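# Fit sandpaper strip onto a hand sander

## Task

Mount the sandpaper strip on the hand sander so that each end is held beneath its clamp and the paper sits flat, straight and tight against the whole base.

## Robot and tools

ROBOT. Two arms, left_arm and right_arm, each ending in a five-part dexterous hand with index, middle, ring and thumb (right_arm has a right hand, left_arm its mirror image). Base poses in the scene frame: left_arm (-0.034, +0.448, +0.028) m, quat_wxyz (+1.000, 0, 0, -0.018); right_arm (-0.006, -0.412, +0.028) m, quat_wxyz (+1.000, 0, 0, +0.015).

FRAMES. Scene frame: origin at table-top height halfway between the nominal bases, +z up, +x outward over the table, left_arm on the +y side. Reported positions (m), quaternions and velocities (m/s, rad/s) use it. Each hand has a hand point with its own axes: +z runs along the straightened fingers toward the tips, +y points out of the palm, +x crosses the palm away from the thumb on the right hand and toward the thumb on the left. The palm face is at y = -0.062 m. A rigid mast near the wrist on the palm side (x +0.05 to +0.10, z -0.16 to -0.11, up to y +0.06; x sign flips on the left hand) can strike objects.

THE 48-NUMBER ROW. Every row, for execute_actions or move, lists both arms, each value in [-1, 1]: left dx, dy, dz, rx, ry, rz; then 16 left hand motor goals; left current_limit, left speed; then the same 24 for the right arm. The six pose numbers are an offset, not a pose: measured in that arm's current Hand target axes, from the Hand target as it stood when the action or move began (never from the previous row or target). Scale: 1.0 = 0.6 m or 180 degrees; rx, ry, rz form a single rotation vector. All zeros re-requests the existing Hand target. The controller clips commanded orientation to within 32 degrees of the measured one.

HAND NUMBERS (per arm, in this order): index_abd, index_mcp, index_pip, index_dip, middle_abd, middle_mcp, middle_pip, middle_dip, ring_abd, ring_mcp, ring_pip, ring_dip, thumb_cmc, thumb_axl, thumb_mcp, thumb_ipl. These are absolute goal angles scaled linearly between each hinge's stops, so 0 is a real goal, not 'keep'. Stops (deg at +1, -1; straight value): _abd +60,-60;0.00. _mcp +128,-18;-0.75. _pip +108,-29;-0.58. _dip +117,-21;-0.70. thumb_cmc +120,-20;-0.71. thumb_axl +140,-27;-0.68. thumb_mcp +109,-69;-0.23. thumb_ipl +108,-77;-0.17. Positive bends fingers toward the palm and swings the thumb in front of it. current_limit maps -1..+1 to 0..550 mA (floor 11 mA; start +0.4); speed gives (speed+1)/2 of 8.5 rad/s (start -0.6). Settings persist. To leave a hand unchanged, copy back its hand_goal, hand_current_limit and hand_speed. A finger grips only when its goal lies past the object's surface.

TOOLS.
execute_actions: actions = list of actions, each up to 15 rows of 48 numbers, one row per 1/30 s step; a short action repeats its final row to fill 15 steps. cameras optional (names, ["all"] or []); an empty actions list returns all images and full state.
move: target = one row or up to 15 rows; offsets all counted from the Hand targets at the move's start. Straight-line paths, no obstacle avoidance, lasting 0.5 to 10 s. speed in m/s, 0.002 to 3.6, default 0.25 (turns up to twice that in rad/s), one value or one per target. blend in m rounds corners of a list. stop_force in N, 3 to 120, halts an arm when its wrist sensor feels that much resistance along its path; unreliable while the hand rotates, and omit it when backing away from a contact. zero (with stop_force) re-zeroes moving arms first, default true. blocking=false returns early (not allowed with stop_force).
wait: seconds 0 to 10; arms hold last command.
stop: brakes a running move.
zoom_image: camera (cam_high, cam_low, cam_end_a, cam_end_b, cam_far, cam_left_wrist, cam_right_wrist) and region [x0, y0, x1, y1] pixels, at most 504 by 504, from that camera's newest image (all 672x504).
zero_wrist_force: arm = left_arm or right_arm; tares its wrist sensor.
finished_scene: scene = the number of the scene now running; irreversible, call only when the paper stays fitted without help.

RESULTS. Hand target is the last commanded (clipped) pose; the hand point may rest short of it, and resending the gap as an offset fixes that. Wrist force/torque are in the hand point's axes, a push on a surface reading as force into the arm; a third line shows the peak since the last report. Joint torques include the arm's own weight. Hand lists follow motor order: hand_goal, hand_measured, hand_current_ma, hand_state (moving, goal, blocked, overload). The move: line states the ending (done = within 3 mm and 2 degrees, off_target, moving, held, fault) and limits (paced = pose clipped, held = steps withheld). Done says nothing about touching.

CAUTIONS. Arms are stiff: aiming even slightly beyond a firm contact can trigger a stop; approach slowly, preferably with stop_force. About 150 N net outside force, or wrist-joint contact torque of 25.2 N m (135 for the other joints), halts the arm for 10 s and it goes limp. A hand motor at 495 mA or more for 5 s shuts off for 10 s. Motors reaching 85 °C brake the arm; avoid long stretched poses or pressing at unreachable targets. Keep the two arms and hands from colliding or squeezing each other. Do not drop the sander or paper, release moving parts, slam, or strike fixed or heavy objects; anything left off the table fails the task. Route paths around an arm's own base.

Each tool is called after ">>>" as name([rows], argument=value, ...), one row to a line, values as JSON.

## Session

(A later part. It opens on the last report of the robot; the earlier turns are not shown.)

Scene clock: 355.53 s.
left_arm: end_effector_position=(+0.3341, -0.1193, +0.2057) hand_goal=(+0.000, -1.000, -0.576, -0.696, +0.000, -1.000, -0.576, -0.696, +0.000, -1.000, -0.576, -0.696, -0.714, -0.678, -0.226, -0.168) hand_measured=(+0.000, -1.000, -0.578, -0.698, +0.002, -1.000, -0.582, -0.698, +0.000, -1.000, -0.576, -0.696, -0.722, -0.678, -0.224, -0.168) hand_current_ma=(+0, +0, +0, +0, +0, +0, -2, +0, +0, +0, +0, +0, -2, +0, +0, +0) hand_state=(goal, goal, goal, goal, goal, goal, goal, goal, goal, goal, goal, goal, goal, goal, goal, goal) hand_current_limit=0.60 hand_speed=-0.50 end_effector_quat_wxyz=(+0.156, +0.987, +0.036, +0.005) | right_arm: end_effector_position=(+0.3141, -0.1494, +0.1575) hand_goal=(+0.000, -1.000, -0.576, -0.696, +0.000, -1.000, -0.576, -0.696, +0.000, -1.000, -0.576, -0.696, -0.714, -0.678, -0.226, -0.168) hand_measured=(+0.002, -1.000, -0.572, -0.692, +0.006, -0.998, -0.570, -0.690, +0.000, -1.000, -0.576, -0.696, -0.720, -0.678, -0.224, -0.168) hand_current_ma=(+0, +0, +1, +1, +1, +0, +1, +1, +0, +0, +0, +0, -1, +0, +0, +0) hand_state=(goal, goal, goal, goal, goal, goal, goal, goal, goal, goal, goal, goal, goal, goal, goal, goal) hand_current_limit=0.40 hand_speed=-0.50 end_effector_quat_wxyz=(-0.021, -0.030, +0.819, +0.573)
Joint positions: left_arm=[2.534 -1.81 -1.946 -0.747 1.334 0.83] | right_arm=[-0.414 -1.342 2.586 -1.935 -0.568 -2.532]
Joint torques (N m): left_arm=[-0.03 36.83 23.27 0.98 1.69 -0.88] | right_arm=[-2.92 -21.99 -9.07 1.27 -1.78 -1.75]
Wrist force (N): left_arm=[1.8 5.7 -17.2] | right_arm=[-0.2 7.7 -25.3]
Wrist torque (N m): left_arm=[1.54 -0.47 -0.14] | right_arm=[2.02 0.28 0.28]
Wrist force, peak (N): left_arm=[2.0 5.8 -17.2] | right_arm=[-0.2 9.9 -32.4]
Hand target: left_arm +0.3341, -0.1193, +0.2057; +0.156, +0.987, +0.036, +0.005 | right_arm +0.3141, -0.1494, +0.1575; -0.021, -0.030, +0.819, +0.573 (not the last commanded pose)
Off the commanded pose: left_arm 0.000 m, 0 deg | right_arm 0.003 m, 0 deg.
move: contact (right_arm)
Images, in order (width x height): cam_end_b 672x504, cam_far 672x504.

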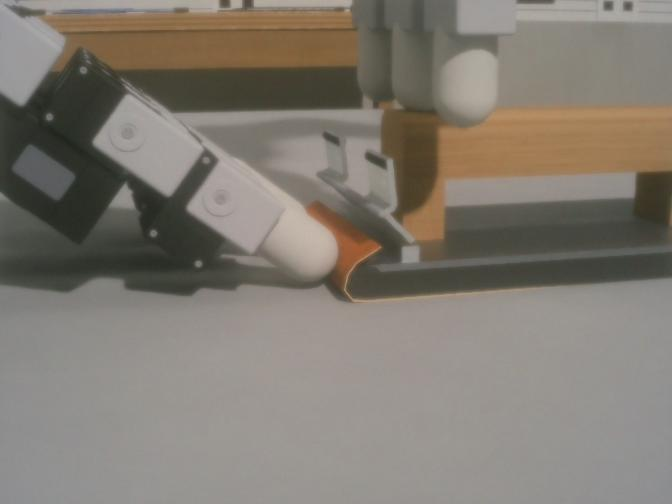

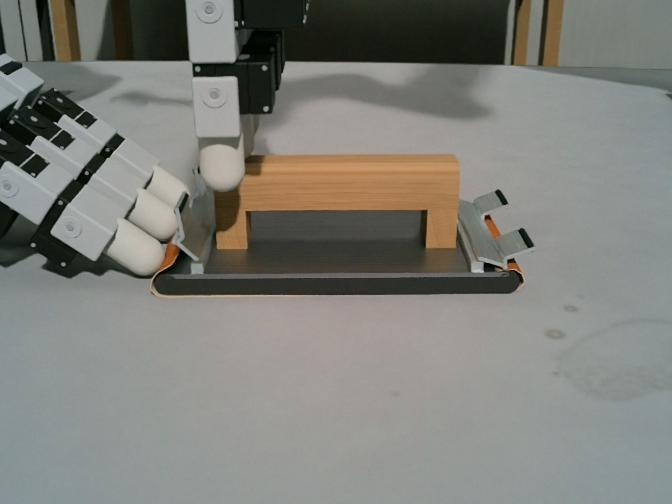

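>>> move([
  [0,0,0,0,0,0,0,-1,-0.576,-0.696,0,-1,-0.576,-0.696,0,-1,-0.576,-0.696,-0.714,-0.678,-0.226,-0.168,0.6,-0.5,0,-0.00091,-0.00251,0,0,0,0,-1,-0.576,-0.696,0,-1,-0.576,-0.696,0,-1,-0.576,-0.696,-0.714,-0.678,-0.226,-0.168,0.4,-0.5],
], speed=0.02)

>>> move([
  [0,0.0309,-0.0951,0,0,0,0,-1,-0.576,-0.696,0,-1,-0.576,-0.696,0,-1,-0.576,-0.696,-0.714,-0.678,-0.226,-0.168,0.6,-0.5,0,0,0,0,0,0,0,-1,-0.576,-0.696,0,-1,-0.576,-0.696,0,-1,-0.576,-0.696,-0.714,-0.678,-0.226,-0.168,0.4,-0.5],
  [-0.0383,0.04675,-0.08995,0,0,0,-0.04,-1,-0.576,-0.696,0.04,-1,-0.576,-0.696,0,-1,-0.576,-0.696,-0.714,-0.678,-0.226,-0.168,0.75,-0.5,0,0,0,0,0,0,0,-1,-0.576,-0.696,0,-1,-0.576,-0.696,0,-1,-0.576,-0.696,-0.714,-0.678,-0.226,-0.168,0.4,-0.5],
  [-0.0383,0.0088,0.02687,0,0,0,-0.04,-1,-0.576,-0.696,0.04,-1,-0.576,-0.696,0,-1,-0.576,-0.696,-0.714,-0.678,-0.226,-0.168,0.75,-0.5,0,0,0,0,0,0,0,-1,-0.576,-0.696,0,-1,-0.576,-0.696,0,-1,-0.576,-0.696,-0.714,-0.678,-0.226,-0.168,0.4,-0.5],
], speed=[0.1,0.1,0.08], blend=[0.01,0,0], cameras=["cam_far","cam_end_b","cam_right_wrist"])

>>> zoom_image(camera="cam_far", region=[100, 170, 240, 310])

>>> zoom_image(camera="cam_right_wrist", region=[200, 0, 440, 200])

Scene clock: 397.37 s.
left_arm: end_effector_position=(+0.3341, -0.1193, +0.2057) hand_goal=(+0.000, -1.000, -0.576, -0.696, +0.000, -1.000, -0.576, -0.696, +0.000, -1.000, -0.576, -0.696, -0.714, -0.678, -0.226, -0.168) hand_measured=(+0.000, -1.000, -0.578, -0.698, +0.002, -1.000, -0.582, -0.698, +0.000, -1.000, -0.576, -0.696, -0.722, -0.678, -0.224, -0.168) hand_current_ma=(+0, +0, +0, +0, +0, +0, -2, +0, +0, +0, +0, +0, -2, +0, +0, +0) hand_state=(goal, goal, goal, goal, goal, goal, goal, goal, goal, goal, goal, goal, goal, goal, goal, goal) hand_current_limit=0.60 hand_speed=-0.50 end_effector_quat_wxyz=(+0.156, +0.987, +0.036, +0.005) | right_arm: end_effector_position=(+0.3142, -0.1509, +0.1575) hand_goal=(+0.000, -1.000, -0.576, -0.696, +0.000, -1.000, -0.576, -0.696, +0.000, -1.000, -0.576, -0.696, -0.714, -0.678, -0.226, -0.168) hand_measured=(+0.000, -0.996, -0.572, -0.692, +0.004, -0.994, -0.570, -0.690, +0.000, -1.000, -0.576, -0.696, -0.720, -0.678, -0.224, -0.168) hand_current_ma=(+0, +0, +1, +1, +1, +1, +1, +1, +0, +0, +0, +0, -1, +0, +0, +0) hand_state=(goal, goal, goal, goal, goal, goal, goal, goal, goal, goal, goal, goal, goal, goal, goal, goal) hand_current_limit=0.40 hand_speed=-0.50 end_effector_quat_wxyz=(-0.021, -0.030, +0.819, +0.573)
Joint positions: left_arm=[2.534 -1.81 -1.946 -0.747 1.334 0.83] | right_arm=[-0.418 -1.343 2.585 -1.929 -0.571 -2.538]
Joint torques (N m): left_arm=[1.51 35.46 23.24 0.88 1.57 -1.03] | right_arm=[-10.87 -26.22 -13.67 0.24 -0.6 -1.68]
Wrist force (N): left_arm=[2.0 5.8 -17.2] | right_arm=[-0.5 1.1 -3.4]
Wrist torque (N m): left_arm=[1.55 -0.49 -0.14] | right_arm=[0.13 0.14 0.22]
Wrist force, peak (N): left_arm=[1.9 5.8 -17.6] | right_arm=[-0.2 8.1 -25.3]
Hand target: left_arm +0.3341, -0.1193, +0.2057; +0.156, +0.987, +0.036, +0.005 | right_arm +0.3142, -0.1509, +0.1575; -0.021, -0.030, +0.819, +0.573
Off the commanded pose: left_arm 0.000 m, 0 deg | right_arm 0.000 m, 0 deg.
move: done

Scene clock: 400.70 s.
left_arm: end_effector_position=(+0.3119, -0.1310, +0.1921) hand_goal=(-0.040, -1.000, -0.576, -0.696, +0.040, -1.000, -0.576, -0.696, +0.000, -1.000, -0.576, -0.696, -0.714, -0.678, -0.226, -0.168) hand_measured=(-0.038, -1.000, -0.578, -0.698, +0.036, -1.000, -0.578, -0.698, +0.000, -1.000, -0.576, -0.696, -0.722, -0.678, -0.224, -0.168) hand_current_ma=(+0, +0, +0, +0, +0, +0, +0, +0, +0, +0, +0, +0, -2, +0, +1, +0) hand_state=(goal, goal, goal, goal, goal, goal, goal, goal, goal, goal, goal, goal, goal, goal, goal, goal) hand_current_limit=0.75 hand_speed=-0.50 end_effector_quat_wxyz=(+0.156, +0.987, +0.036, +0.005) | right_arm: end_effector_position=(+0.3142, -0.1509, +0.1575) hand_goal=(+0.000, -1.000, -0.576, -0.696, +0.000, -1.000, -0.576, -0.696, +0.000, -1.000, -0.576, -0.696, -0.714, -0.678, -0.226, -0.168) hand_measured=(+0.000, -0.996, -0.572, -0.692, +0.004, -0.994, -0.570, -0.690, +0.000, -1.000, -0.576, -0.696, -0.720, -0.678, -0.224, -0.168) hand_current_ma=(+0, +0, +1, +1, +1, +1, +1, +1, +0, +0, +0, +0, -1, +0, +0, +0) hand_state=(goal, goal, goal, goal, goal, goal, goal, goal, goal, goal, goal, goal, goal, goal, goal, goal) hand_current_limit=0.40 hand_speed=-0.50 end_effector_quat_wxyz=(-0.021, -0.030, +0.819, +0.573)
Joint positions: left_arm=[2.49 -1.823 -1.975 -0.696 1.344 0.786] | right_arm=[-0.419 -1.343 2.585 -1.928 -0.571 -2.538]
Joint torques (N m): left_arm=[-8.36 17.39 6.03 4.52 -0.94 -1.13] | right_arm=[-9.8 -25.05 -14.51 0.26 -1.01 -1.98]
Wrist force (N): left_arm=[2.0 0.3 -0.7] | right_arm=[-0.4 0.8 -2.9]
Wrist torque (N m): left_arm=[0.01 -0.12 0.02] | right_arm=[0.07 0.13 0.23]
Wrist force, peak (N): left_arm=[2.1 6.0 -17.6] | right_arm=[-0.2 1.6 -3.2]
Hand target: left_arm +0.3119, -0.1310, +0.1920; +0.156, +0.987, +0.036, +0.005 | right_arm +0.3142, -0.1509, +0.1575; -0.021, -0.030, +0.819, +0.573
Off the commanded pose: left_arm 0.000 m, 0 deg | right_arm 0.000 m, 0 deg.
move: done
Images, in order (width x height): cam_end_b 672x504, cam_far 672x504, cam_right_wrist 672x504.

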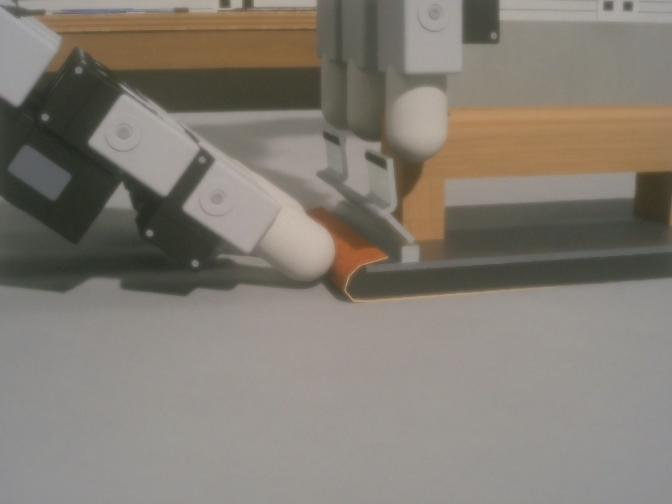

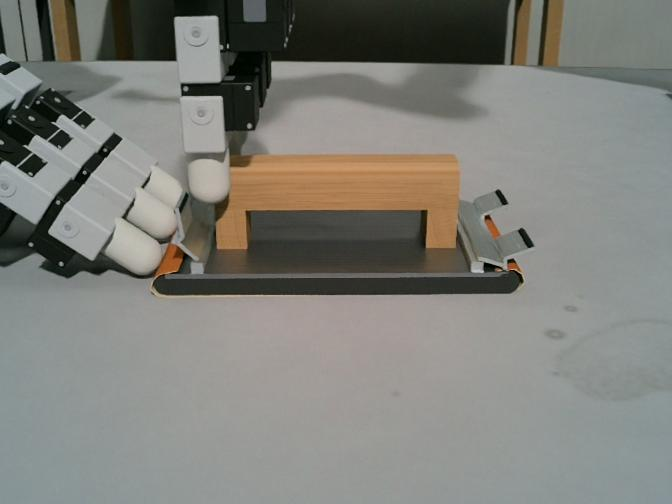

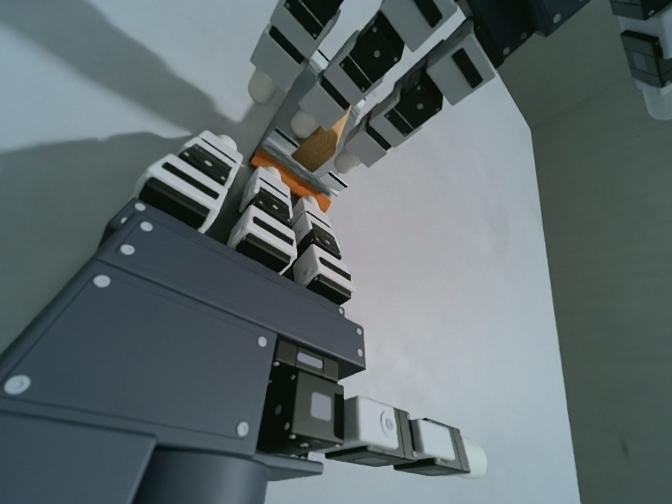

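Scaled by 3.600 from the camera's 672x504 image, which has a finer 960x720 frame.

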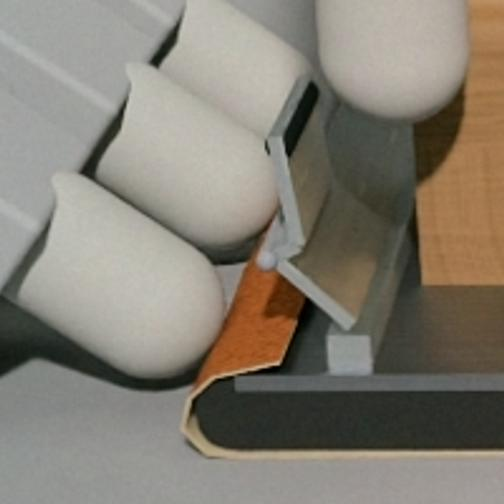

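Scaled by 2.100 from the camera's 672x504 image, which has a finer 960x720 frame.

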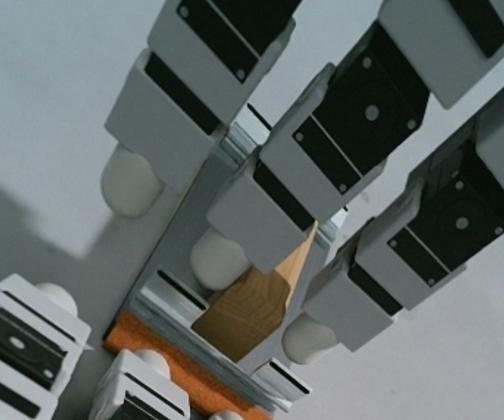

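>>> move([
  [0,-0.007,0.02156,0,0,0,-0.04,-1,-0.576,-0.696,0.04,-1,-0.576,-0.696,0,-1,-0.576,-0.696,-0.714,-0.678,-0.226,-0.168,0.75,-0.5,0,0,0,0,0,0,0,-1,-0.576,-0.696,0,-1,-0.576,-0.696,0,-1,-0.576,-0.696,-0.714,-0.678,-0.226,-0.168,0.4,-0.5],
], speed=0.03, stop_force=10)

>>> move([
  [0,0.0111,0.0036,0,0,0,-0.04,-1,-0.576,-0.696,0.04,-1,-0.576,-0.696,0,-1,-0.576,-0.696,-0.714,-0.678,-0.226,-0.168,0.75,-0.5,0,0.00057,0.00157,0,0,0,0,-1,-0.576,-0.696,0,-1,-0.576,-0.696,0,-1,-0.576,-0.696,-0.714,-0.678,-0.226,-0.168,0.4,-0.5],
], speed=0.02, stop_force=14, cameras=["cam_far","cam_end_b"])

>>> zoom_image(camera="cam_far", region=[100, 170, 240, 310])

Scene clock: 409.27 s.
left_arm: end_effector_position=(+0.3119, -0.1310, +0.1784) hand_goal=(-0.040, -1.000, -0.576, -0.696, +0.040, -1.000, -0.576, -0.696, +0.000, -1.000, -0.576, -0.696, -0.714, -0.678, -0.226, -0.168) hand_measured=(-0.038, -1.000, -0.578, -0.698, +0.036, -1.000, -0.578, -0.698, +0.000, -1.000, -0.576, -0.696, -0.722, -0.678, -0.224, -0.168) hand_current_ma=(+0, +0, +0, +0, +0, +0, +0, +0, +0, +0, +0, +0, -2, +0, +1, +0) hand_state=(goal, goal, goal, goal, goal, goal, goal, goal, goal, goal, goal, goal, goal, goal, goal, goal) hand_current_limit=0.75 hand_speed=-0.50 end_effector_quat_wxyz=(+0.156, +0.987, +0.036, +0.005) | right_arm: end_effector_position=(+0.3142, -0.1509, +0.1575) hand_goal=(+0.000, -1.000, -0.576, -0.696, +0.000, -1.000, -0.576, -0.696, +0.000, -1.000, -0.576, -0.696, -0.714, -0.678, -0.226, -0.168) hand_measured=(+0.000, -0.996, -0.572, -0.692, +0.004, -0.994, -0.570, -0.690, +0.000, -1.000, -0.576, -0.696, -0.720, -0.678, -0.224, -0.168) hand_current_ma=(+0, +0, +1, +1, +1, +1, +1, +1, +0, +0, +0, +0, -1, +0, +0, +0) hand_state=(goal, goal, goal, goal, goal, goal, goal, goal, goal, goal, goal, goal, goal, goal, goal, goal) hand_current_limit=0.40 hand_speed=-0.50 end_effector_quat_wxyz=(-0.021, -0.030, +0.819, +0.573)
Joint positions: left_arm=[2.49 -1.845 -1.99 -0.659 1.344 0.786] | right_arm=[-0.419 -1.343 2.585 -1.928 -0.571 -2.538]
Joint torques (N m): left_arm=[-8.68 18.45 5.89 4.41 -0.17 -1.3] | right_arm=[-9.53 -26.06 -13.68 0.22 -0.94 -1.85]
Wrist force (N): left_arm=[2.0 0.4 -0.7] | right_arm=[-0.3 1.2 -3.1]
Wrist torque (N m): left_arm=[0.02 -0.12 0.02] | right_arm=[0.09 0.12 0.24]
Wrist force, peak (N): left_arm=[2.3 0.5 -0.5] | right_arm=[-0.2 1.2 -3.3]
Hand target: left_arm +0.3119, -0.1310, +0.1784; +0.156, +0.987, +0.036, +0.005 | right_arm +0.3142, -0.1509, +0.1575; -0.021, -0.030, +0.819, +0.573
Off the commanded pose: left_arm 0.000 m, 0 deg | right_arm 0.000 m, 0 deg.
move: done

Scene clock: 410.67 s.
left_arm: end_effector_position=(+0.3124, -0.1380, +0.1784) hand_goal=(-0.040, -1.000, -0.576, -0.696, +0.040, -1.000, -0.576, -0.696, +0.000, -1.000, -0.576, -0.696, -0.714, -0.678, -0.226, -0.168) hand_measured=(-0.038, -1.000, -0.602, -0.708, +0.038, -1.000, -0.598, -0.710, +0.000, -1.000, -0.576, -0.696, -0.722, -0.678, -0.224, -0.168) hand_current_ma=(+0, +0, -19, -5, +0, +0, -16, -7, +0, +0, +0, +0, -2, +0, +1, +0) hand_state=(goal, goal, blocked, goal, goal, goal, blocked, goal, goal, goal, goal, goal, goal, goal, goal, goal) hand_current_limit=0.75 hand_speed=-0.50 end_effector_quat_wxyz=(+0.156, +0.987, +0.036, +0.005) | right_arm: end_effector_position=(+0.3142, -0.1500, +0.1575) hand_goal=(+0.000, -1.000, -0.576, -0.696, +0.000, -1.000, -0.576, -0.696, +0.000, -1.000, -0.576, -0.696, -0.714, -0.678, -0.226, -0.168) hand_measured=(+0.000, -0.998, -0.572, -0.692, +0.006, -0.996, -0.570, -0.690, +0.000, -1.000, -0.576, -0.696, -0.720, -0.678, -0.224, -0.168) hand_current_ma=(+0, +0, +1, +1, +1, +1, +1, +1, +0, +0, +0, +0, -1, +0, +0, +0) hand_state=(goal, goal, goal, goal, goal, goal, goal, goal, goal, goal, goal, goal, goal, goal, goal, goal) hand_current_limit=0.40 hand_speed=-0.50 end_effector_quat_wxyz=(-0.021, -0.030, +0.819, +0.573)
Joint positions: left_arm=[2.48 -1.858 -1.973 -0.661 1.346 0.776] | right_arm=[-0.416 -1.343 2.585 -1.933 -0.569 -2.534]
Joint torques (N m): left_arm=[-9.01 20.61 31.06 2.57 0.61 -0.89] | right_arm=[12.09 -4.65 3.53 -2.26 2.05 1.61]
Wrist force (N): left_arm=[1.9 -5.0 -0.2] | right_arm=[-0.2 3.0 -11.4]
Wrist torque (N m): left_arm=[0.27 -0.12 0.03] | right_arm=[0.85 0.25 0.15]
Wrist force, peak (N): left_arm=[2.0 -5.2 0.3] | right_arm=[-0.2 3.0 -11.4]
Hand target: left_arm +0.3124, -0.1380, +0.1784; +0.156, +0.987, +0.036, +0.005 | right_arm +0.3142, -0.1500, +0.1575; -0.021, -0.030, +0.819, +0.573
Off the commanded pose: left_arm 0.000 m, 0 deg | right_arm 0.000 m, 0 deg.
move: done
Images, in order (width x height): cam_end_b 672x504, cam_far 672x504.

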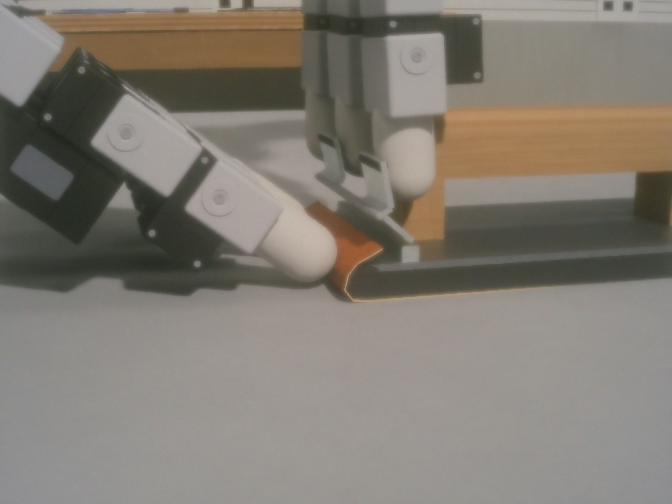

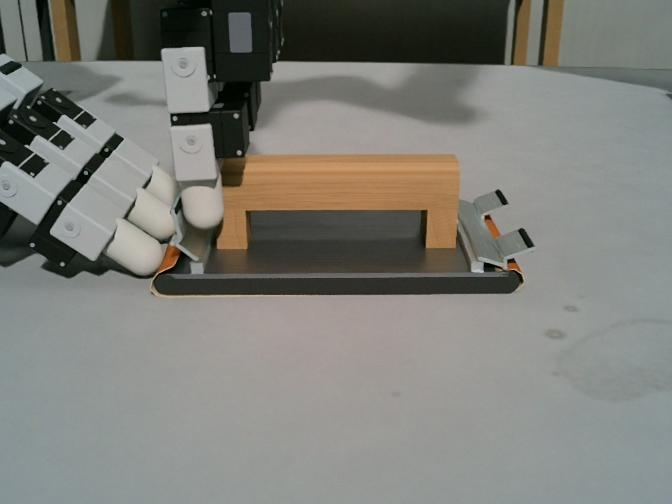

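Scaled by 3.600 from the camera's 672x504 image, which has a finer 960x720 frame.

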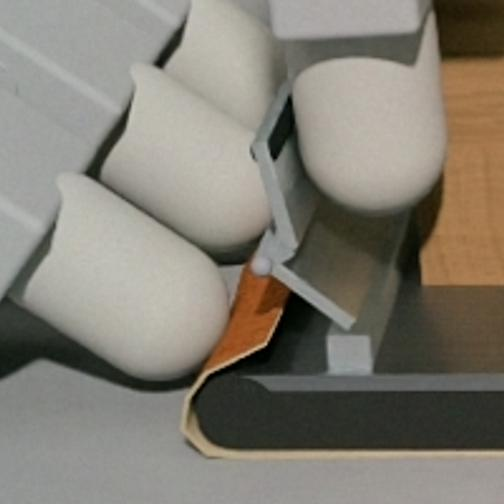

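>>> move([
  [0,0.00793,0.00258,0,0,0,-0.04,-1,-0.576,-0.696,0.04,-1,-0.576,-0.696,0,-1,-0.576,-0.696,-0.714,-0.678,-0.226,-0.168,0.75,-0.5,0,0.00029,0.00078,0,0,0,0,-1,-0.576,-0.696,0,-1,-0.576,-0.696,0,-1,-0.576,-0.696,-0.714,-0.678,-0.226,-0.168,0.4,-0.5],
], speed=0.02, cameras=["cam_far","cam_end_b"])

>>> zoom_image(camera="cam_far", region=[100, 170, 240, 310])

Scene clock: 414.87 s.
left_arm: end_effector_position=(+0.3127, -0.1428, +0.1784) hand_goal=(-0.040, -1.000, -0.576, -0.696, +0.040, -1.000, -0.576, -0.696, +0.000, -1.000, -0.576, -0.696, -0.714, -0.678, -0.226, -0.168) hand_measured=(-0.038, -1.000, -0.578, -0.698, +0.038, -1.000, -0.578, -0.700, +0.000, -1.000, -0.576, -0.696, -0.722, -0.678, -0.224, -0.168) hand_current_ma=(+0, +0, +0, +0, +0, +0, +0, -1, +0, +0, +0, +0, -2, +0, +1, +0) hand_state=(goal, goal, goal, goal, goal, goal, goal, goal, goal, goal, goal, goal, goal, goal, goal, goal) hand_current_limit=0.75 hand_speed=-0.50 end_effector_quat_wxyz=(+0.156, +0.987, +0.036, +0.005) | right_arm: end_effector_position=(+0.3141, -0.1495, +0.1575) hand_goal=(+0.000, -1.000, -0.576, -0.696, +0.000, -1.000, -0.576, -0.696, +0.000, -1.000, -0.576, -0.696, -0.714, -0.678, -0.226, -0.168) hand_measured=(+0.000, -1.000, -0.574, -0.692, +0.004, -1.000, -0.574, -0.692, +0.000, -1.000, -0.576, -0.696, -0.720, -0.678, -0.224, -0.168) hand_current_ma=(+0, +0, +0, +0, +1, +0, +0, +1, +0, +0, +0, +0, -2, +0, +0, +0) hand_state=(goal, goal, goal, goal, goal, goal, goal, goal, goal, goal, goal, goal, goal, goal, goal, goal) hand_current_limit=0.40 hand_speed=-0.50 end_effector_quat_wxyz=(-0.021, -0.030, +0.819, +0.573)
Joint positions: left_arm=[2.474 -1.867 -1.961 -0.662 1.347 0.769] | right_arm=[-0.414 -1.343 2.586 -1.935 -0.568 -2.533]
Joint torques (N m): left_arm=[-8.83 18.89 30.08 1.69 1.49 -1.37] | right_arm=[12.24 -5.18 3.05 -2.4 2.26 1.88]
Wrist force (N): left_arm=[1.9 0.3 -0.9] | right_arm=[-0.2 0.8 -5.8]
Wrist torque (N m): left_arm=[0.02 -0.11 0.00] | right_arm=[0.48 0.18 0.13]
Wrist force, peak (N): left_arm=[2.2 -5.0 0.1] | right_arm=[0.0 3.5 -12.5]
Hand target: left_arm +0.3127, -0.1430, +0.1784; +0.156, +0.987, +0.036, +0.005 | right_arm +0.3141, -0.1495, +0.1575; -0.021, -0.030, +0.819, +0.573
Off the commanded pose: left_arm 0.000 m, 0 deg | right_arm 0.000 m, 0 deg.
move: done
Images, in order (width x height): cam_end_b 672x504, cam_far 672x504.

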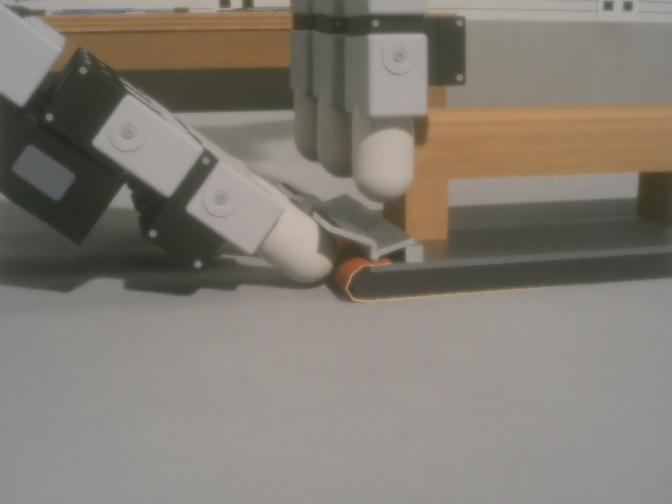

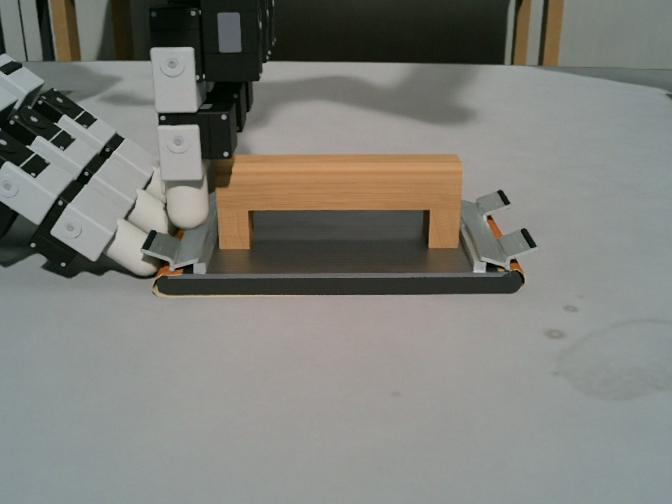

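Scaled by 3.600 from the camera's 672x504 image, which has a finer 960x720 frame.

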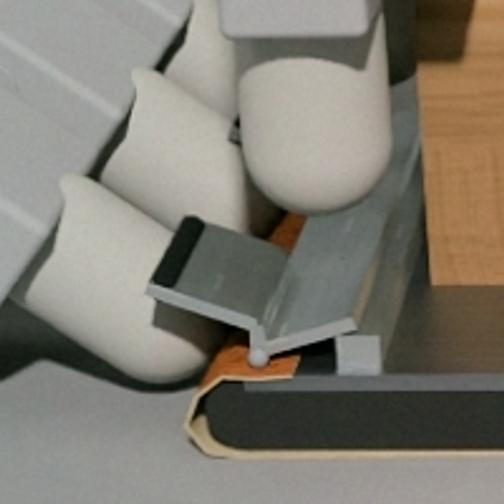

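>>> move([
  [0,0.0309,-0.0951,0,0,0,-0.04,-1,-0.576,-0.696,0.04,-1,-0.576,-0.696,0,-1,-0.576,-0.696,-0.714,-0.678,-0.226,-0.168,0.75,-0.5,0,-0.00855,-0.0235,0,0,0,0,-1,-0.576,-0.696,0,-1,-0.576,-0.696,0,-1,-0.576,-0.696,-0.714,-0.678,-0.226,-0.168,0.4,-0.5],
], speed=0.08, cameras=["cam_far","cam_end_b","cam_end_a"])

>>> zoom_image(camera="cam_far", region=[120, 190, 240, 310])

>>> zoom_image(camera="cam_end_a", region=[340, 150, 500, 280])

>>> zoom_image(camera="cam_end_b", region=[280, 170, 460, 320])

Scene clock: 420.90 s.
left_arm: end_effector_position=(+0.3128, -0.1430, +0.2383) hand_goal=(-0.040, -1.000, -0.576, -0.696, +0.040, -1.000, -0.576, -0.696, +0.000, -1.000, -0.576, -0.696, -0.714, -0.678, -0.226, -0.168) hand_measured=(-0.038, -1.000, -0.578, -0.698, +0.038, -1.000, -0.578, -0.700, +0.000, -1.000, -0.576, -0.696, -0.722, -0.678, -0.224, -0.168) hand_current_ma=(+0, +0, +0, +0, +0, +0, +0, -1, +0, +0, +0, +0, -2, +0, +1, +0) hand_state=(goal, goal, goal, goal, goal, goal, goal, goal, goal, goal, goal, goal, goal, goal, goal, goal) hand_current_limit=0.75 hand_speed=-0.50 end_effector_quat_wxyz=(+0.156, +0.987, +0.036, +0.005) | right_arm: end_effector_position=(+0.3152, -0.1644, +0.1575) hand_goal=(+0.000, -1.000, -0.576, -0.696, +0.000, -1.000, -0.576, -0.696, +0.000, -1.000, -0.576, -0.696, -0.714, -0.678, -0.226, -0.168) hand_measured=(+0.000, -1.000, -0.576, -0.694, +0.002, -1.000, -0.576, -0.694, +0.000, -1.000, -0.576, -0.696, -0.720, -0.678, -0.224, -0.168) hand_current_ma=(+0, +0, +0, +0, +0, +0, +0, +0, +0, +0, +0, +0, -2, +0, +0, +0) hand_state=(goal, goal, goal, goal, goal, goal, goal, goal, goal, goal, goal, goal, goal, goal, goal, goal) hand_current_limit=0.40 hand_speed=-0.50 end_effector_quat_wxyz=(-0.021, -0.030, +0.819, +0.573)
Joint positions: left_arm=[2.474 -1.781 -1.889 -0.82 1.347 0.769] | right_arm=[-0.46 -1.348 2.574 -1.874 -0.604 -2.585]
Joint torques (N m): left_arm=[10.07 46.55 31.17 1.42 0.48 1.82] | right_arm=[-11.97 -25.65 -15.89 0.53 -0.46 -2.09]
Wrist force (N): left_arm=[2.1 0.2 -0.8] | right_arm=[-0.3 -1.0 -1.0]
Wrist torque (N m): left_arm=[0.01 -0.13 0.02] | right_arm=[-0.02 0.07 0.25]
Wrist force, peak (N): left_arm=[2.1 0.6 -1.3] | right_arm=[-0.3 0.8 -6.3]
Hand target: left_arm +0.3129, -0.1430, +0.2384; +0.156, +0.987, +0.036, +0.005 | right_arm +0.3152, -0.1644, +0.1575; -0.021, -0.030, +0.819, +0.573
Off the commanded pose: left_arm 0.000 m, 0 deg | right_arm 0.000 m, 0 deg.
move: done
Images, in order (width x height): cam_end_a 672x504, cam_end_b 672x504, cam_far 672x504.

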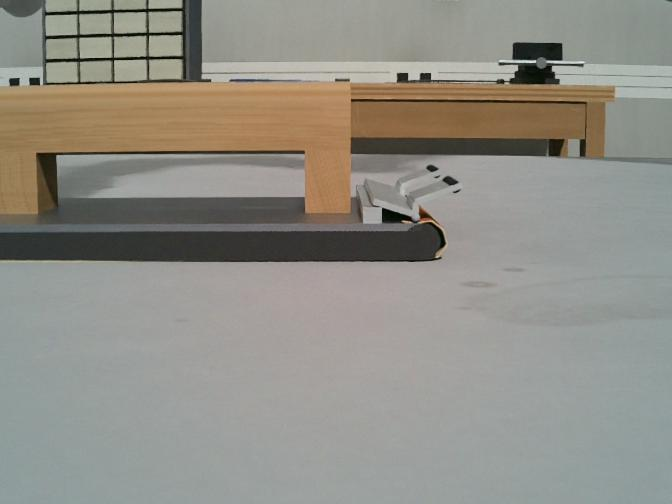

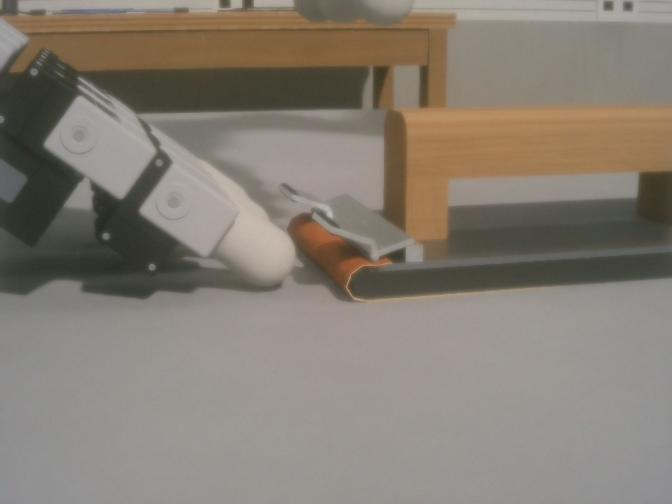

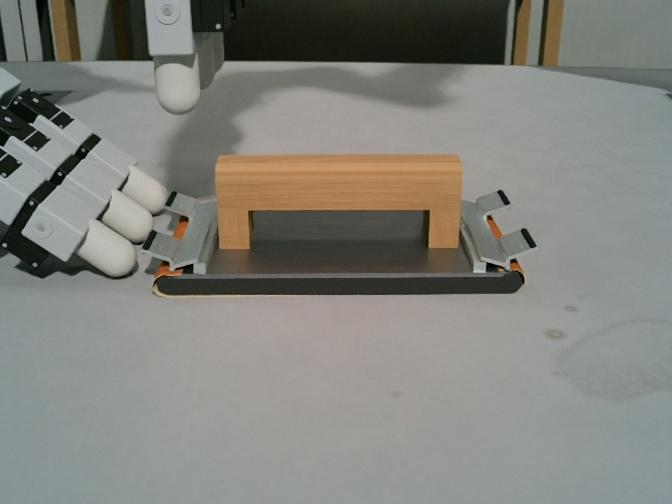

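Scaled by 4.200 from the camera's 672x504 image, which has a finer 960x720 frame.

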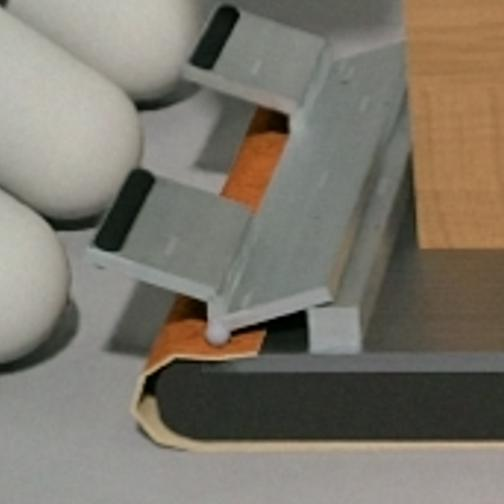

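Scaled by 3.150 from the camera's 672x504 image, which has a finer 960x720 frame.

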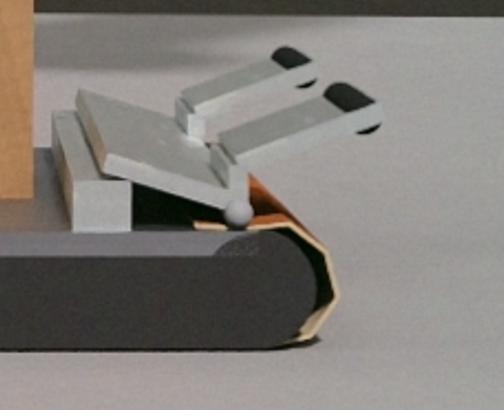

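Scaled by 2.800 from the camera's 672x504 image, which has a finer 960x720 frame.

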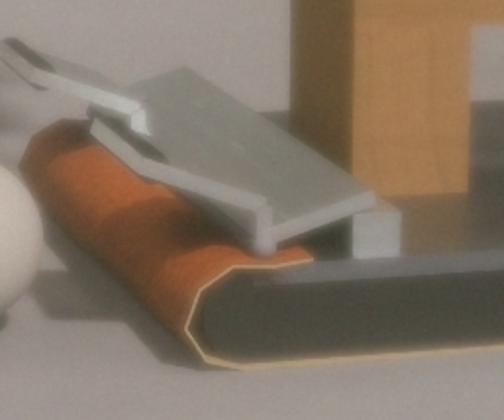

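>>> move([
  [0.0383,-0.03836,-0.01246,0,0,0,0,-1,-0.576,-0.696,0,-1,-0.576,-0.696,0,-1,-0.576,-0.696,-0.714,-0.678,-0.226,-0.168,0.6,-0.5,0,0,0,0,0,0,0,-1,-0.576,-0.696,0,-1,-0.576,-0.696,0,-1,-0.576,-0.696,-0.714,-0.678,-0.226,-0.168,0.4,-0.5],
  [0.0383,-0.05427,0.03652,0,0,0,0,-1,-0.576,-0.696,0,-1,-0.576,-0.696,0,-1,-0.576,-0.696,-0.714,-0.678,-0.226,-0.168,0.6,-0.5,0,0.00513,0.0141,0,0,0,0,-1,-0.576,-0.696,0,-1,-0.576,-0.696,0,-1,-0.576,-0.696,-0.714,-0.678,-0.226,-0.168,0.4,-0.5],
], speed=[0.1,0.08], blend=[0.005,0])

>>> move([
  [0,-0.00206,0.00634,0,0,0,0,-1,-0.576,-0.696,0,-1,-0.576,-0.696,0,-1,-0.576,-0.696,-0.714,-0.678,-0.226,-0.168,0.6,-0.5,0,0,0,0,0,0,0,-1,-0.576,-0.696,0,-1,-0.576,-0.696,0,-1,-0.576,-0.696,-0.714,-0.678,-0.226,-0.168,0.4,-0.5],
], speed=0.015, stop_force=16)

>>> move([
  [0,0,0,0,0,0,0,-1,-0.576,-0.696,0,-1,-0.576,-0.696,0,-1,-0.576,-0.696,-0.714,-0.678,-0.226,-0.168,0.6,-0.5,0,0.0057,0.01567,0,0,0,0,-1,-0.576,-0.696,0,-1,-0.576,-0.696,0,-1,-0.576,-0.696,-0.714,-0.678,-0.226,-0.168,0.4,-0.5],
], speed=0.01, stop_force=14, cameras=["cam_far","cam_end_a"])

>>> zoom_image(camera="cam_far", region=[120, 190, 240, 310])

>>> zoom_image(camera="cam_end_a", region=[340, 150, 500, 280])

Scene clock: 441.57 s.
left_arm: end_effector_position=(+0.3340, -0.1172, +0.2076) hand_goal=(+0.000, -1.000, -0.576, -0.696, +0.000, -1.000, -0.576, -0.696, +0.000, -1.000, -0.576, -0.696, -0.714, -0.678, -0.226, -0.168) hand_measured=(-0.002, -1.000, -0.578, -0.698, +0.002, -1.000, -0.578, -0.700, +0.000, -1.000, -0.576, -0.696, -0.722, -0.678, -0.224, -0.168) hand_current_ma=(+0, +0, +0, +0, +0, +0, +0, -1, +0, +0, +0, +0, -2, +0, +1, +0) hand_state=(goal, goal, goal, goal, goal, goal, goal, goal, goal, goal, goal, goal, goal, goal, goal, goal) hand_current_limit=0.60 hand_speed=-0.50 end_effector_quat_wxyz=(+0.156, +0.987, +0.036, +0.005) | right_arm: end_effector_position=(+0.3146, -0.1555, +0.1575) hand_goal=(+0.000, -1.000, -0.576, -0.696, +0.000, -1.000, -0.576, -0.696, +0.000, -1.000, -0.576, -0.696, -0.714, -0.678, -0.226, -0.168) hand_measured=(+0.000, -1.000, -0.576, -0.694, +0.002, -1.000, -0.576, -0.694, +0.000, -1.000, -0.576, -0.696, -0.720, -0.678, -0.224, -0.168) hand_current_ma=(+0, +0, +0, +0, +0, +0, +0, +0, +0, +0, +0, +0, -2, +0, +0, +0) hand_state=(goal, goal, goal, goal, goal, goal, goal, goal, goal, goal, goal, goal, goal, goal, goal, goal) hand_current_limit=0.40 hand_speed=-0.50 end_effector_quat_wxyz=(-0.021, -0.030, +0.819, +0.573)
Joint positions: left_arm=[2.538 -1.803 -1.949 -0.752 1.334 0.834] | right_arm=[-0.433 -1.345 2.581 -1.909 -0.582 -2.554]
Joint torques (N m): left_arm=[11.27 17.5 7.9 4.66 -1.55 1.47] | right_arm=[11.26 -6.2 1.94 -2.45 2.32 1.93]
Wrist force (N): left_arm=[2.0 0.5 -0.9] | right_arm=[-0.3 -0.8 -0.8]
Wrist torque (N m): left_arm=[0.05 -0.12 -0.10] | right_arm=[0.00 0.09 0.13]
Wrist force, peak (N): left_arm=[2.2 0.4 -2.0] | right_arm=[0.0 -1.0 -1.2]
Hand target: left_arm +0.3340, -0.1172, +0.2075; +0.156, +0.987, +0.036, +0.005 | right_arm +0.3146, -0.1554, +0.1575; -0.021, -0.030, +0.819, +0.573
Off the commanded pose: left_arm 0.000 m, 0 deg | right_arm 0.000 m, 0 deg.
move: done

Scene clock: 443.10 s.
left_arm: end_effector_position=(+0.3340, -0.1172, +0.2057) hand_goal=(+0.000, -1.000, -0.576, -0.696, +0.000, -1.000, -0.576, -0.696, +0.000, -1.000, -0.576, -0.696, -0.714, -0.678, -0.226, -0.168) hand_measured=(-0.002, -1.000, -0.578, -0.698, +0.004, -1.000, -0.580, -0.700, +0.000, -1.000, -0.576, -0.696, -0.722, -0.678, -0.224, -0.168) hand_current_ma=(+0, +0, +0, +0, +1, +0, -1, -1, +0, +0, +0, +0, -2, +0, +1, +0) hand_state=(goal, goal, goal, goal, goal, goal, goal, goal, goal, goal, goal, goal, goal, goal, goal, goal) hand_current_limit=0.60 hand_speed=-0.50 end_effector_quat_wxyz=(+0.156, +0.987, +0.036, +0.005) | right_arm: end_effector_position=(+0.3146, -0.1554, +0.1575) hand_goal=(+0.000, -1.000, -0.576, -0.696, +0.000, -1.000, -0.576, -0.696, +0.000, -1.000, -0.576, -0.696, -0.714, -0.678, -0.226, -0.168) hand_measured=(+0.000, -1.000, -0.576, -0.694, +0.002, -1.000, -0.576, -0.694, +0.000, -1.000, -0.576, -0.696, -0.720, -0.678, -0.224, -0.168) hand_current_ma=(+0, +0, +0, +0, +0, +0, +0, +0, +0, +0, +0, +0, -2, +0, +0, +0) hand_state=(goal, goal, goal, goal, goal, goal, goal, goal, goal, goal, goal, goal, goal, goal, goal, goal) hand_current_limit=0.40 hand_speed=-0.50 end_effector_quat_wxyz=(-0.021, -0.030, +0.819, +0.573)
Joint positions: left_arm=[2.538 -1.806 -1.952 -0.747 1.333 0.834] | right_arm=[-0.433 -1.345 2.581 -1.909 -0.582 -2.554]
Joint torques (N m): left_arm=[9.81 36.62 23.75 -0.22 1 1.37] | right_arm=[9.58 -6.66 1.09 -2.53 2.48 1.59]
Wrist force (N): left_arm=[1.7 5.5 -16.8] | right_arm=[-0.3 -0.6 -0.8]
Wrist torque (N m): left_arm=[1.48 -0.52 -0.25] | right_arm=[0.03 0.09 0.13]
Wrist force, peak (N): left_arm=[2.0 7.3 -21.5] | right_arm=[-0.4 -0.9 -1.1]
Hand target: left_arm +0.3340, -0.1172, +0.2057; +0.156, +0.987, +0.036, +0.005 (not the last commanded pose) | right_arm +0.3146, -0.1554, +0.1575; -0.021, -0.030, +0.819, +0.573
Off the commanded pose: left_arm 0.002 m, 0 deg | right_arm 0.000 m, 0 deg.
move: contact (left_arm)

Scene clock: 445.10 s.
left_arm: end_effector_position=(+0.3340, -0.1172, +0.2057) hand_goal=(+0.000, -1.000, -0.576, -0.696, +0.000, -1.000, -0.576, -0.696, +0.000, -1.000, -0.576, -0.696, -0.714, -0.678, -0.226, -0.168) hand_measured=(-0.002, -1.000, -0.578, -0.698, +0.004, -1.000, -0.582, -0.700, +0.000, -1.000, -0.576, -0.696, -0.722, -0.678, -0.224, -0.168) hand_current_ma=(+0, +0, +0, +0, +1, +0, -1, -1, +0, +0, +0, +0, -2, +0, +1, +0) hand_state=(goal, goal, goal, goal, goal, goal, goal, goal, goal, goal, goal, goal, goal, goal, goal, goal) hand_current_limit=0.60 hand_speed=-0.50 end_effector_quat_wxyz=(+0.156, +0.987, +0.036, +0.005) | right_arm: end_effector_position=(+0.3140, -0.1478, +0.1575) hand_goal=(+0.000, -1.000, -0.576, -0.696, +0.000, -1.000, -0.576, -0.696, +0.000, -1.000, -0.576, -0.696, -0.714, -0.678, -0.226, -0.168) hand_measured=(+0.000, -1.000, -0.588, -0.698, +0.004, -1.000, -0.590, -0.700, +0.000, -1.000, -0.576, -0.696, -0.720, -0.678, -0.224, -0.168) hand_current_ma=(+0, +0, -4, +0, +0, +0, -5, -1, +0, +0, +0, +0, -2, +0, +0, +0) hand_state=(goal, goal, goal, goal, goal, goal, goal, goal, goal, goal, goal, goal, goal, goal, goal, goal) hand_current_limit=0.40 hand_speed=-0.50 end_effector_quat_wxyz=(-0.021, -0.030, +0.819, +0.573)
Joint positions: left_arm=[2.538 -1.806 -1.952 -0.747 1.333 0.834] | right_arm=[-0.409 -1.342 2.587 -1.942 -0.564 -2.526]
Joint torques (N m): left_arm=[8.51 36.28 23.42 0.76 2.32 1.19] | right_arm=[-6.63 -24.08 -9.56 1.26 -1.03 -1.89]
Wrist force (N): left_arm=[1.9 5.6 -17.2] | right_arm=[-0.2 3.2 -16.3]
Wrist torque (N m): left_arm=[1.54 -0.55 -0.23] | right_arm=[1.42 0.14 0.23]
Wrist force, peak (N): left_arm=[1.9 5.9 -17.4] | right_arm=[0.1 4.3 -22.4]
Hand target: left_arm +0.3340, -0.1172, +0.2057; +0.156, +0.987, +0.036, +0.005 | right_arm +0.3140, -0.1478, +0.1575; -0.021, -0.030, +0.819, +0.573 (not the last commanded pose)
Off the commanded pose: left_arm 0.000 m, 0 deg | right_arm 0.002 m, 0 deg.
move: contact (right_arm)
Images, in order (width x height): cam_end_a 672x504, cam_far 672x504.

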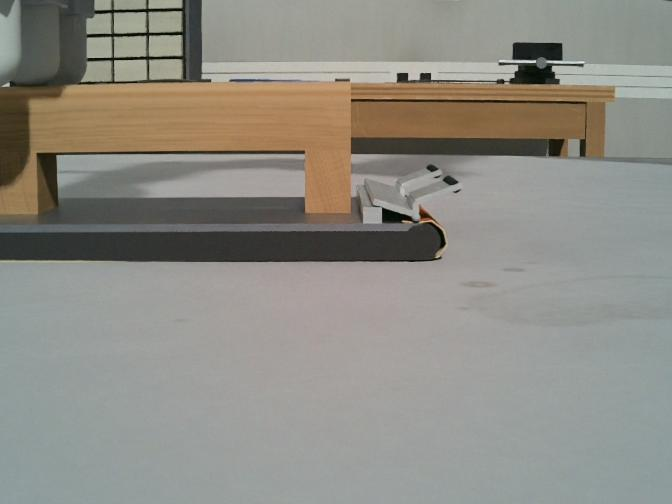

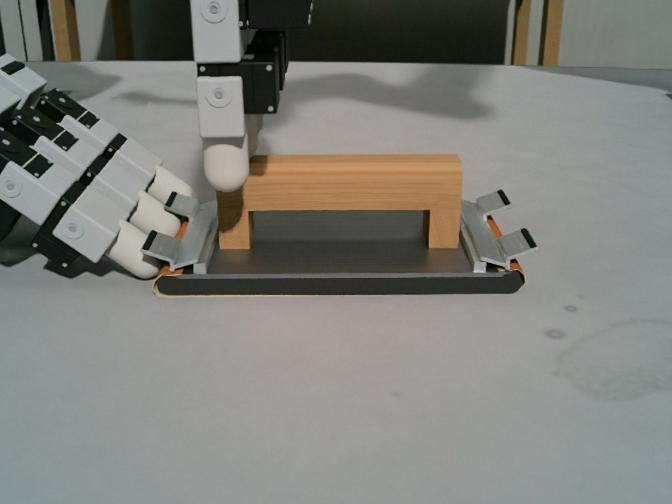

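Scaled by 4.200 from the camera's 672x504 image, which has a finer 960x720 frame.

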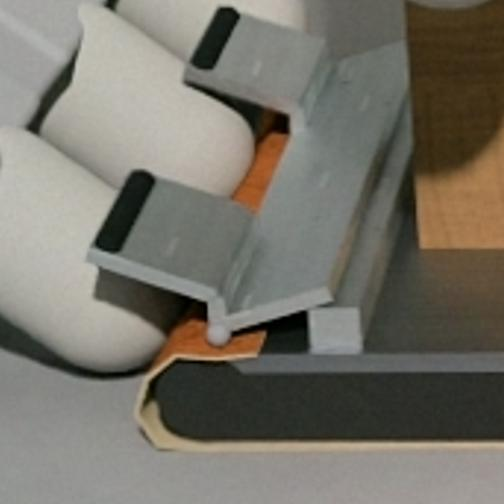

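Scaled by 3.150 from the camera's 672x504 image, which has a finer 960x720 frame.

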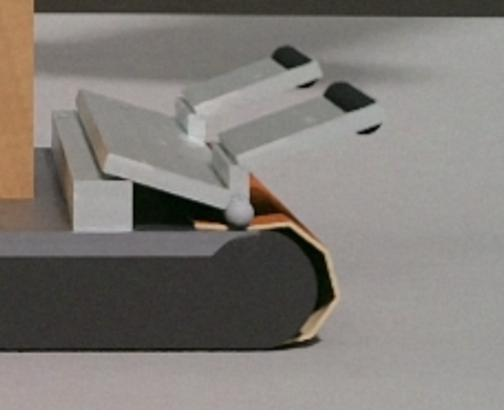

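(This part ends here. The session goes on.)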